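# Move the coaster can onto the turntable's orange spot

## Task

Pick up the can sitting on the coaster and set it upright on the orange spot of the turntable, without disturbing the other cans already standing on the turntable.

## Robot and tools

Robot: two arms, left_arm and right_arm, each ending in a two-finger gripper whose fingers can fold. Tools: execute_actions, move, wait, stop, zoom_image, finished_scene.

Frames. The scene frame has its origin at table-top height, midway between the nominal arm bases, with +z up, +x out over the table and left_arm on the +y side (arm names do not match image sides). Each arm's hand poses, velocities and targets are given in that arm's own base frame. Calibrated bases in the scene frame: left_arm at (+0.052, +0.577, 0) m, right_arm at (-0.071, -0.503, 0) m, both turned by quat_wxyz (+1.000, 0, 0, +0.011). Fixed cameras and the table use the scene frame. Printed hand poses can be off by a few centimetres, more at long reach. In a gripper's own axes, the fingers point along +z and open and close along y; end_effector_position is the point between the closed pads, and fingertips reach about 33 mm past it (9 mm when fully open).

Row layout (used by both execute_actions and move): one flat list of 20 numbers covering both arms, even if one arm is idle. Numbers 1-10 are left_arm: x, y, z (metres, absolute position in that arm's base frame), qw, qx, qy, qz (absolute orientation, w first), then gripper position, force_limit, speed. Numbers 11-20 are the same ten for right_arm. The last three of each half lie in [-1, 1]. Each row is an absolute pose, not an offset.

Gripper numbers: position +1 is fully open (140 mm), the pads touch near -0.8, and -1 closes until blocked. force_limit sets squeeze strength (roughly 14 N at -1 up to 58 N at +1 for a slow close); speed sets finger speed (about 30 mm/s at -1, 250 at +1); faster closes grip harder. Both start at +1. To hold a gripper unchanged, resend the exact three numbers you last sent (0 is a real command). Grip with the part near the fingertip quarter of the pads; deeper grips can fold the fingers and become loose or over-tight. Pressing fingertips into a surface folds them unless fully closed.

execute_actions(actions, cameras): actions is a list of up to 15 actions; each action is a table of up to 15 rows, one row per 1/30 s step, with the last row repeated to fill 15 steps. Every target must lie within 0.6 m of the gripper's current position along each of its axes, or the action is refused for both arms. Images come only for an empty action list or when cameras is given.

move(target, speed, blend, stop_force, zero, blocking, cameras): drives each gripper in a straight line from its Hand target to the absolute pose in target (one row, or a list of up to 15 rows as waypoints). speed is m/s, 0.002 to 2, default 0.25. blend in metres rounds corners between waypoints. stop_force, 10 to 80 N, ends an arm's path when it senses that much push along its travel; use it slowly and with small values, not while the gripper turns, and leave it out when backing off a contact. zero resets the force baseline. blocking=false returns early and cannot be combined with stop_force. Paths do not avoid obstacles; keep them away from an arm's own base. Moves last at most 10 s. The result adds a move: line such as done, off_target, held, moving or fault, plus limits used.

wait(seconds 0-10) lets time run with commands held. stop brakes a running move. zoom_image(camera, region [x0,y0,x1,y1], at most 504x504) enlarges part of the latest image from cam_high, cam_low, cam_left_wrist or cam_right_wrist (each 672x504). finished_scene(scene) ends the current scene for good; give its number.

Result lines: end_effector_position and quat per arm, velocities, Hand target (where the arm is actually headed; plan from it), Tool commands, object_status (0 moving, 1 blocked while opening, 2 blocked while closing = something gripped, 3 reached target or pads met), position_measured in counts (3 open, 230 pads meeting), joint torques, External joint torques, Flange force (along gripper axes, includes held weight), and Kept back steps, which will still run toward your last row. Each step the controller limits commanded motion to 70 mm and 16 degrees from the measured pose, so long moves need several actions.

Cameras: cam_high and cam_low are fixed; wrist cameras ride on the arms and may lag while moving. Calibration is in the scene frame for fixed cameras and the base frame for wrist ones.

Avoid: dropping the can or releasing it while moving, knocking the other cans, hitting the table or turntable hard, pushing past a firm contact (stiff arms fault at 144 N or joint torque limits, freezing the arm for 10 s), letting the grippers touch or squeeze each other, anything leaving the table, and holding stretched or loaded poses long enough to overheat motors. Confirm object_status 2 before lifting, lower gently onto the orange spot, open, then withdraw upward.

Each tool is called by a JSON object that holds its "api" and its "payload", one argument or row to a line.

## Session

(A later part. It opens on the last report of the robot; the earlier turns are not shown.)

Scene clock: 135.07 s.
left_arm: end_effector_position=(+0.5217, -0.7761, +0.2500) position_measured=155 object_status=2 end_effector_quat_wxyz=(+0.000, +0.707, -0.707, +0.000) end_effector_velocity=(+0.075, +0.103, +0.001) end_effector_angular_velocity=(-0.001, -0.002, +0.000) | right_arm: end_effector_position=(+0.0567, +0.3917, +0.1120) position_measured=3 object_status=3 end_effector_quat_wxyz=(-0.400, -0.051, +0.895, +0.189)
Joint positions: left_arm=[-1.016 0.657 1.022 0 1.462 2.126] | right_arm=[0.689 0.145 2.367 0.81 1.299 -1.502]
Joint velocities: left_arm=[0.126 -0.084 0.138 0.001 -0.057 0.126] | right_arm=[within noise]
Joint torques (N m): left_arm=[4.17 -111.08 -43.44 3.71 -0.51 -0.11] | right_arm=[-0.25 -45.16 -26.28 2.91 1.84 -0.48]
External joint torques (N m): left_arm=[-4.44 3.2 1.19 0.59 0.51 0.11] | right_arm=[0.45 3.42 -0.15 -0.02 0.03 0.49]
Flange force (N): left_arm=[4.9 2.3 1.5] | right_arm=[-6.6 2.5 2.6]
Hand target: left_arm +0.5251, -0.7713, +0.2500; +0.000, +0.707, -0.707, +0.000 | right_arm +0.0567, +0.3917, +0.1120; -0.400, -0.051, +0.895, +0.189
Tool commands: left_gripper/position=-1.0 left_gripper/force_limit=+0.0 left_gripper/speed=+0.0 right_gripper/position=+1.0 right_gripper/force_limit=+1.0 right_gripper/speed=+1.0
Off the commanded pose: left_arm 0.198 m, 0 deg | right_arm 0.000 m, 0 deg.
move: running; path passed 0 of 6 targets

{"api": "move", "payload": {
  "target": [
    [0.5369,-0.6409,0.25,0,-0.7071,0.7071,0,-1,0,0,0.0567,0.3917,0.112,-0.4,-0.051,0.895,0.189,1,1,1],
    [0.5181,-0.6114,0.215,0,-0.7071,0.7071,0,-1,0,0,0.0567,0.3917,0.112,-0.4,-0.051,0.895,0.189,1,1,1],
    [0.4865,-0.5839,0.18,0,-0.7071,0.7071,0,-1,0,0,0.0567,0.3917,0.112,-0.4,-0.051,0.895,0.189,1,1,1],
    [0.4502,-0.5681,0.15,0,-0.7071,0.7071,0,-1,0,0,0.0567,0.3917,0.112,-0.4,-0.051,0.895,0.189,1,1,1],
    [0.4038,-0.564,0.149,0,-0.7071,0.7071,0,-1,0,0,0.0567,0.3917,0.112,-0.4,-0.051,0.895,0.189,1,1,1],
    [0.3589,-0.5761,0.149,0,-0.7071,0.7071,0,-1,0,0,0.0567,0.3917,0.112,-0.4,-0.051,0.895,0.189,1,1,1],
    [0.3294,-0.5948,0.149,0,-0.7071,0.7071,0,-1,0,0,0.0567,0.3917,0.112,-0.4,-0.051,0.895,0.189,1,1,1]
  ],
  "speed": [0.135,0.178,0.172,0.17,0.13,0.129,0.129],
  "blend": [0.02,0.02,0.02,0.015,0.02,0.02,0],
  "blocking": false
}}

{"api": "wait", "payload": {
  "seconds": 1.05,
  "cameras": ["cam_left_wrist"]
}}

{"api": "move", "payload": {
  "target": [
    [0.3589,-0.5761,0.149,0,-0.7071,0.7071,0,0.2,0,0,0.0567,0.3917,0.112,-0.4,-0.051,0.895,0.189,1,1,1],
    [0.3294,-0.5948,0.175,0,-0.7071,0.7071,0,0.2,0,0,0.0567,0.3917,0.112,-0.4,-0.051,0.895,0.189,1,1,1],
    [0.31,-0.56,0.3,0,-0.7071,0.7071,0,0.2,0,0,0.0567,0.3917,0.112,-0.4,-0.051,0.895,0.189,1,1,1]
  ],
  "speed": [0.129,0.145,0.25],
  "blend": [0.015,0.015,0],
  "blocking": false
}}

{"api": "wait", "payload": {
  "seconds": 2,
  "cameras": ["cam_high"]
}}

{"api": "zoom_image", "payload": {
  "camera": "cam_high",
  "region": [215, 90, 355, 230]
}}

Scene clock: 136.33 s.
left_arm: end_effector_position=(+0.5305, -0.6310, +0.2379) position_measured=155 object_status=2 end_effector_quat_wxyz=(+0.000, +0.707, -0.707, +0.000) end_effector_velocity=(-0.064, +0.106, -0.113) end_effector_angular_velocity=(+0.003, +0.003, +0.000) | right_arm: end_effector_position=(+0.0567, +0.3917, +0.1120) position_measured=3 object_status=3 end_effector_quat_wxyz=(-0.400, -0.051, +0.895, +0.189)
Joint positions: left_arm=[-0.914 0.471 1.343 0 1.328 2.228] | right_arm=[0.689 0.145 2.367 0.81 1.299 -1.502]
Joint velocities: left_arm=[0.017 -0.149 0.435 0 -0.282 0.018] | right_arm=[within noise]
Joint torques (N m): left_arm=[2.13 -87.14 -39.51 3.46 -0.43 -0.16] | right_arm=[0.31 -44.63 -26.21 2.88 1.91 -0.46]
External joint torques (N m): left_arm=[-3.18 1.46 0.1 0.52 0.41 0.16] | right_arm=[-0.47 3.13 -0.4 0.06 -0.05 0.48]
Flange force (N): left_arm=[4.1 1.3 0.0] | right_arm=[-6.8 1.3 0.9]
Hand target: left_arm +0.5262, -0.6241, +0.2301; +0.000, +0.707, -0.707, +0.000 | right_arm +0.0567, +0.3917, +0.1120; -0.400, -0.051, +0.895, +0.189
Tool commands: left_gripper/position=-1.0 left_gripper/force_limit=+0.0 left_gripper/speed=+0.0 right_gripper/position=+1.0 right_gripper/force_limit=+1.0 right_gripper/speed=+1.0
Off the commanded pose: left_arm 0.223 m, 0 deg | right_arm 0.000 m, 0 deg.
earlier move: replaced; path passed 2 of 6 targets
move: running; started from rest: the earlier move stopped first; path passed 1 of 7 targets; blend cut to 0.0178 m at target 1, 0.0175 m at target 6

Scene clock: 137.40 s.
left_arm: end_effector_position=(+0.4133, -0.5653, +0.1492) position_measured=155 object_status=2 end_effector_quat_wxyz=(+0.000, +0.707, -0.707, +0.000) end_effector_velocity=(-0.127, +0.000, -0.003) end_effector_angular_velocity=(+0.000, +0.001, +0.000) | right_arm: end_effector_position=(+0.0567, +0.3917, +0.1120) position_measured=3 object_status=3 end_effector_quat_wxyz=(-0.400, -0.051, +0.895, +0.189)
Joint positions: left_arm=[-0.989 0.333 1.714 0 1.094 2.153] | right_arm=[0.689 0.145 2.367 0.81 1.299 -1.502]
Joint velocities: left_arm=[-0.151 -0.106 0.155 -0.001 -0.048 -0.151] | right_arm=[within noise]
Joint torques (N m): left_arm=[2.51 -71.99 -38.5 3.33 -0.46 -0.33] | right_arm=[0.34 -44.96 -26.35 2.89 1.88 -0.47]
External joint torques (N m): left_arm=[-3.23 1.45 0.59 0.52 0.37 0.33] | right_arm=[-0.45 3.39 -0.18 0.02 -0.02 0.49]
Flange force (N): left_arm=[3.2 2.8 1.0] | right_arm=[-7.1 1.1 1.2]
Hand target: left_arm +0.4068, -0.5655, +0.1491; +0.000, +0.707, -0.707, +0.000 | right_arm +0.0567, +0.3917, +0.1120; -0.400, -0.051, +0.895, +0.189
Tool commands: left_gripper/position=-1.0 left_gripper/force_limit=+0.0 left_gripper/speed=+0.0 right_gripper/position=+1.0 right_gripper/force_limit=+1.0 right_gripper/speed=+1.0
Off the commanded pose: left_arm 0.089 m, 0 deg | right_arm 0.000 m, 0 deg.
earlier move: running; started from rest: the earlier move stopped first; path passed 4 of 7 targets; blend cut to 0.0178 m at target 1, 0.0175 m at target 6
wait: 1.07 s; no rest
camera_calibration:
cam_left_wrist: T_world_to_cam=[[-0.999974, 0.00527489, -0.00481834, 0.427245], [0.00328612, 0.938454, 0.345389, 0.483791], [0.00634367, 0.345364, -0.938447, 0.478019], [0, 0, 0, 1]] pos_world=[0.422612, -0.62136, 0.283558]
Images, in order (width x height): cam_left_wrist 672x504.

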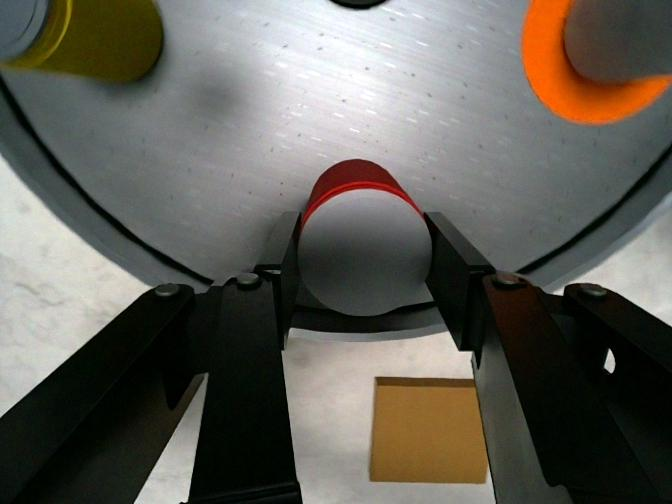

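Scene clock: 137.90 s.
left_arm: end_effector_position=(+0.3524, -0.5801, +0.1550) position_measured=104 object_status=0 end_effector_quat_wxyz=(+0.000, +0.707, -0.707, +0.000) end_effector_velocity=(-0.103, -0.059, +0.071) end_effector_angular_velocity=(-0.004, -0.004, -0.001) | right_arm: end_effector_position=(+0.0567, +0.3917, +0.1120) position_measured=3 object_status=3 end_effector_quat_wxyz=(-0.400, -0.051, +0.895, +0.189)
Joint positions: left_arm=[-1.076 0.298 1.752 0 1.092 2.066] | right_arm=[0.689 0.145 2.367 0.81 1.299 -1.502]
Joint velocities: left_arm=[-0.175 -0.061 -0.06 0.002 0.115 -0.175] | right_arm=[within noise]
Joint torques (N m): left_arm=[0.26 -73.08 -41.69 3.65 -0.62 -0.43] | right_arm=[-0.16 -44.76 -26.3 2.86 1.91 -0.49]
External joint torques (N m): left_arm=[-0.3 0.69 0.32 0.56 0.42 0.43] | right_arm=[0.27 3.08 -0.34 0.06 -0.05 0.51]
Flange force (N): left_arm=[0.4 -0.5 0.1] | right_arm=[-6.1 2.5 2.2]
Hand target: left_arm +0.3472, -0.5835, +0.1593; +0.000, +0.707, -0.707, +0.000 | right_arm +0.0567, +0.3917, +0.1120; -0.400, -0.051, +0.895, +0.189
Tool commands: left_gripper/position=+0.2 left_gripper/force_limit=+0.0 left_gripper/speed=+0.0 right_gripper/position=+1.0 right_gripper/force_limit=+1.0 right_gripper/speed=+1.0
Off the commanded pose: left_arm 0.152 m, 0 deg | right_arm 0.000 m, 0 deg.
earlier move: replaced; started from rest: the earlier move stopped first; path passed 4 of 7 targets; blend cut to 0.0178 m at target 1, 0.0175 m at target 6
move: running; path passed 1 of 3 targets

Scene clock: 138.90 s.
left_arm: end_effector_position=(+0.3100, -0.5600, +0.3000) position_measured=104 object_status=3 end_effector_quat_wxyz=(+0.000, +0.707, -0.707, +0.000) | right_arm: end_effector_position=(+0.0567, +0.3917, +0.1120) position_measured=3 object_status=3 end_effector_quat_wxyz=(-0.400, -0.051, +0.895, +0.189)
Joint positions: left_arm=[-1.119 0.156 1.655 0 1.332 2.022] | right_arm=[0.689 0.145 2.367 0.81 1.299 -1.502]
Joint torques (N m): left_arm=[3.31 -56.83 -40.33 3.74 -0.47 -0.1] | right_arm=[0.05 -44.64 -26.36 2.86 1.84 -0.5]
External joint torques (N m): left_arm=[-3.21 -0.93 -0.99 0.48 0.42 0.1] | right_arm=[-0.3 3.15 -0.19 0.07 0.01 0.51]
Flange force (N): left_arm=[2.6 4.1 -2.5] | right_arm=[-6.5 1.4 1.3]
Hand target: left_arm +0.3100, -0.5600, +0.3000; +0.000, +0.707, -0.707, +0.000 | right_arm +0.0567, +0.3917, +0.1120; -0.400, -0.051, +0.895, +0.189
Tool commands: left_gripper/position=+0.2 left_gripper/force_limit=+0.0 left_gripper/speed=+0.0 right_gripper/position=+1.0 right_gripper/force_limit=+1.0 right_gripper/speed=+1.0
Off the commanded pose: left_arm 0.000 m, 0 deg | right_arm 0.000 m, 0 deg.
earlier move: done
wait: 1.00 of 2 s (the move ended)
Images, in order (width x height): cam_high 672x504.

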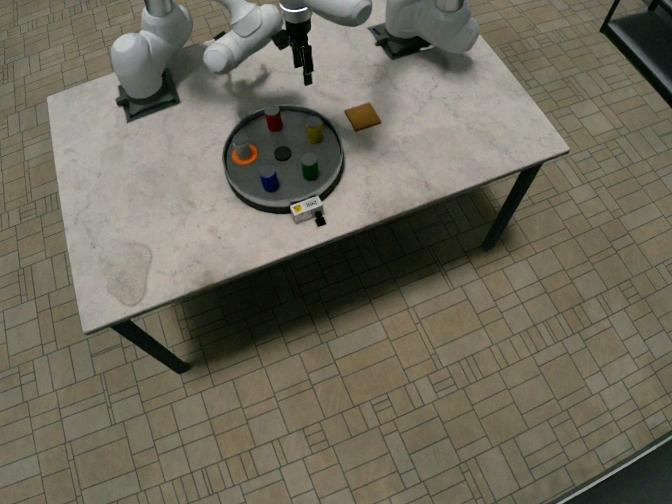

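Scaled by 3.600 from the camera's 672x504 image, which has a finer 960x720 frame.

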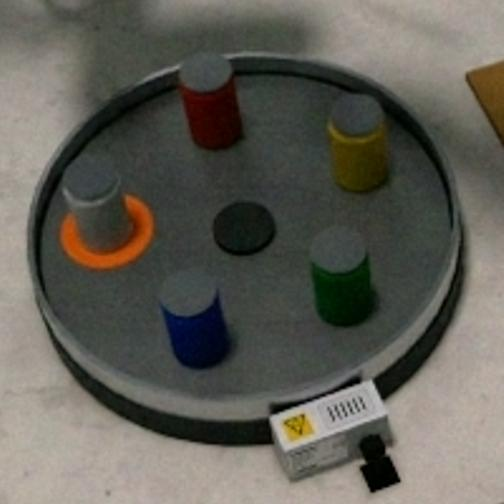

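Restored. Finish.

{"api": "finished_scene", "payload": {
  "scene": 1
}}

The scene is finished: the task was done.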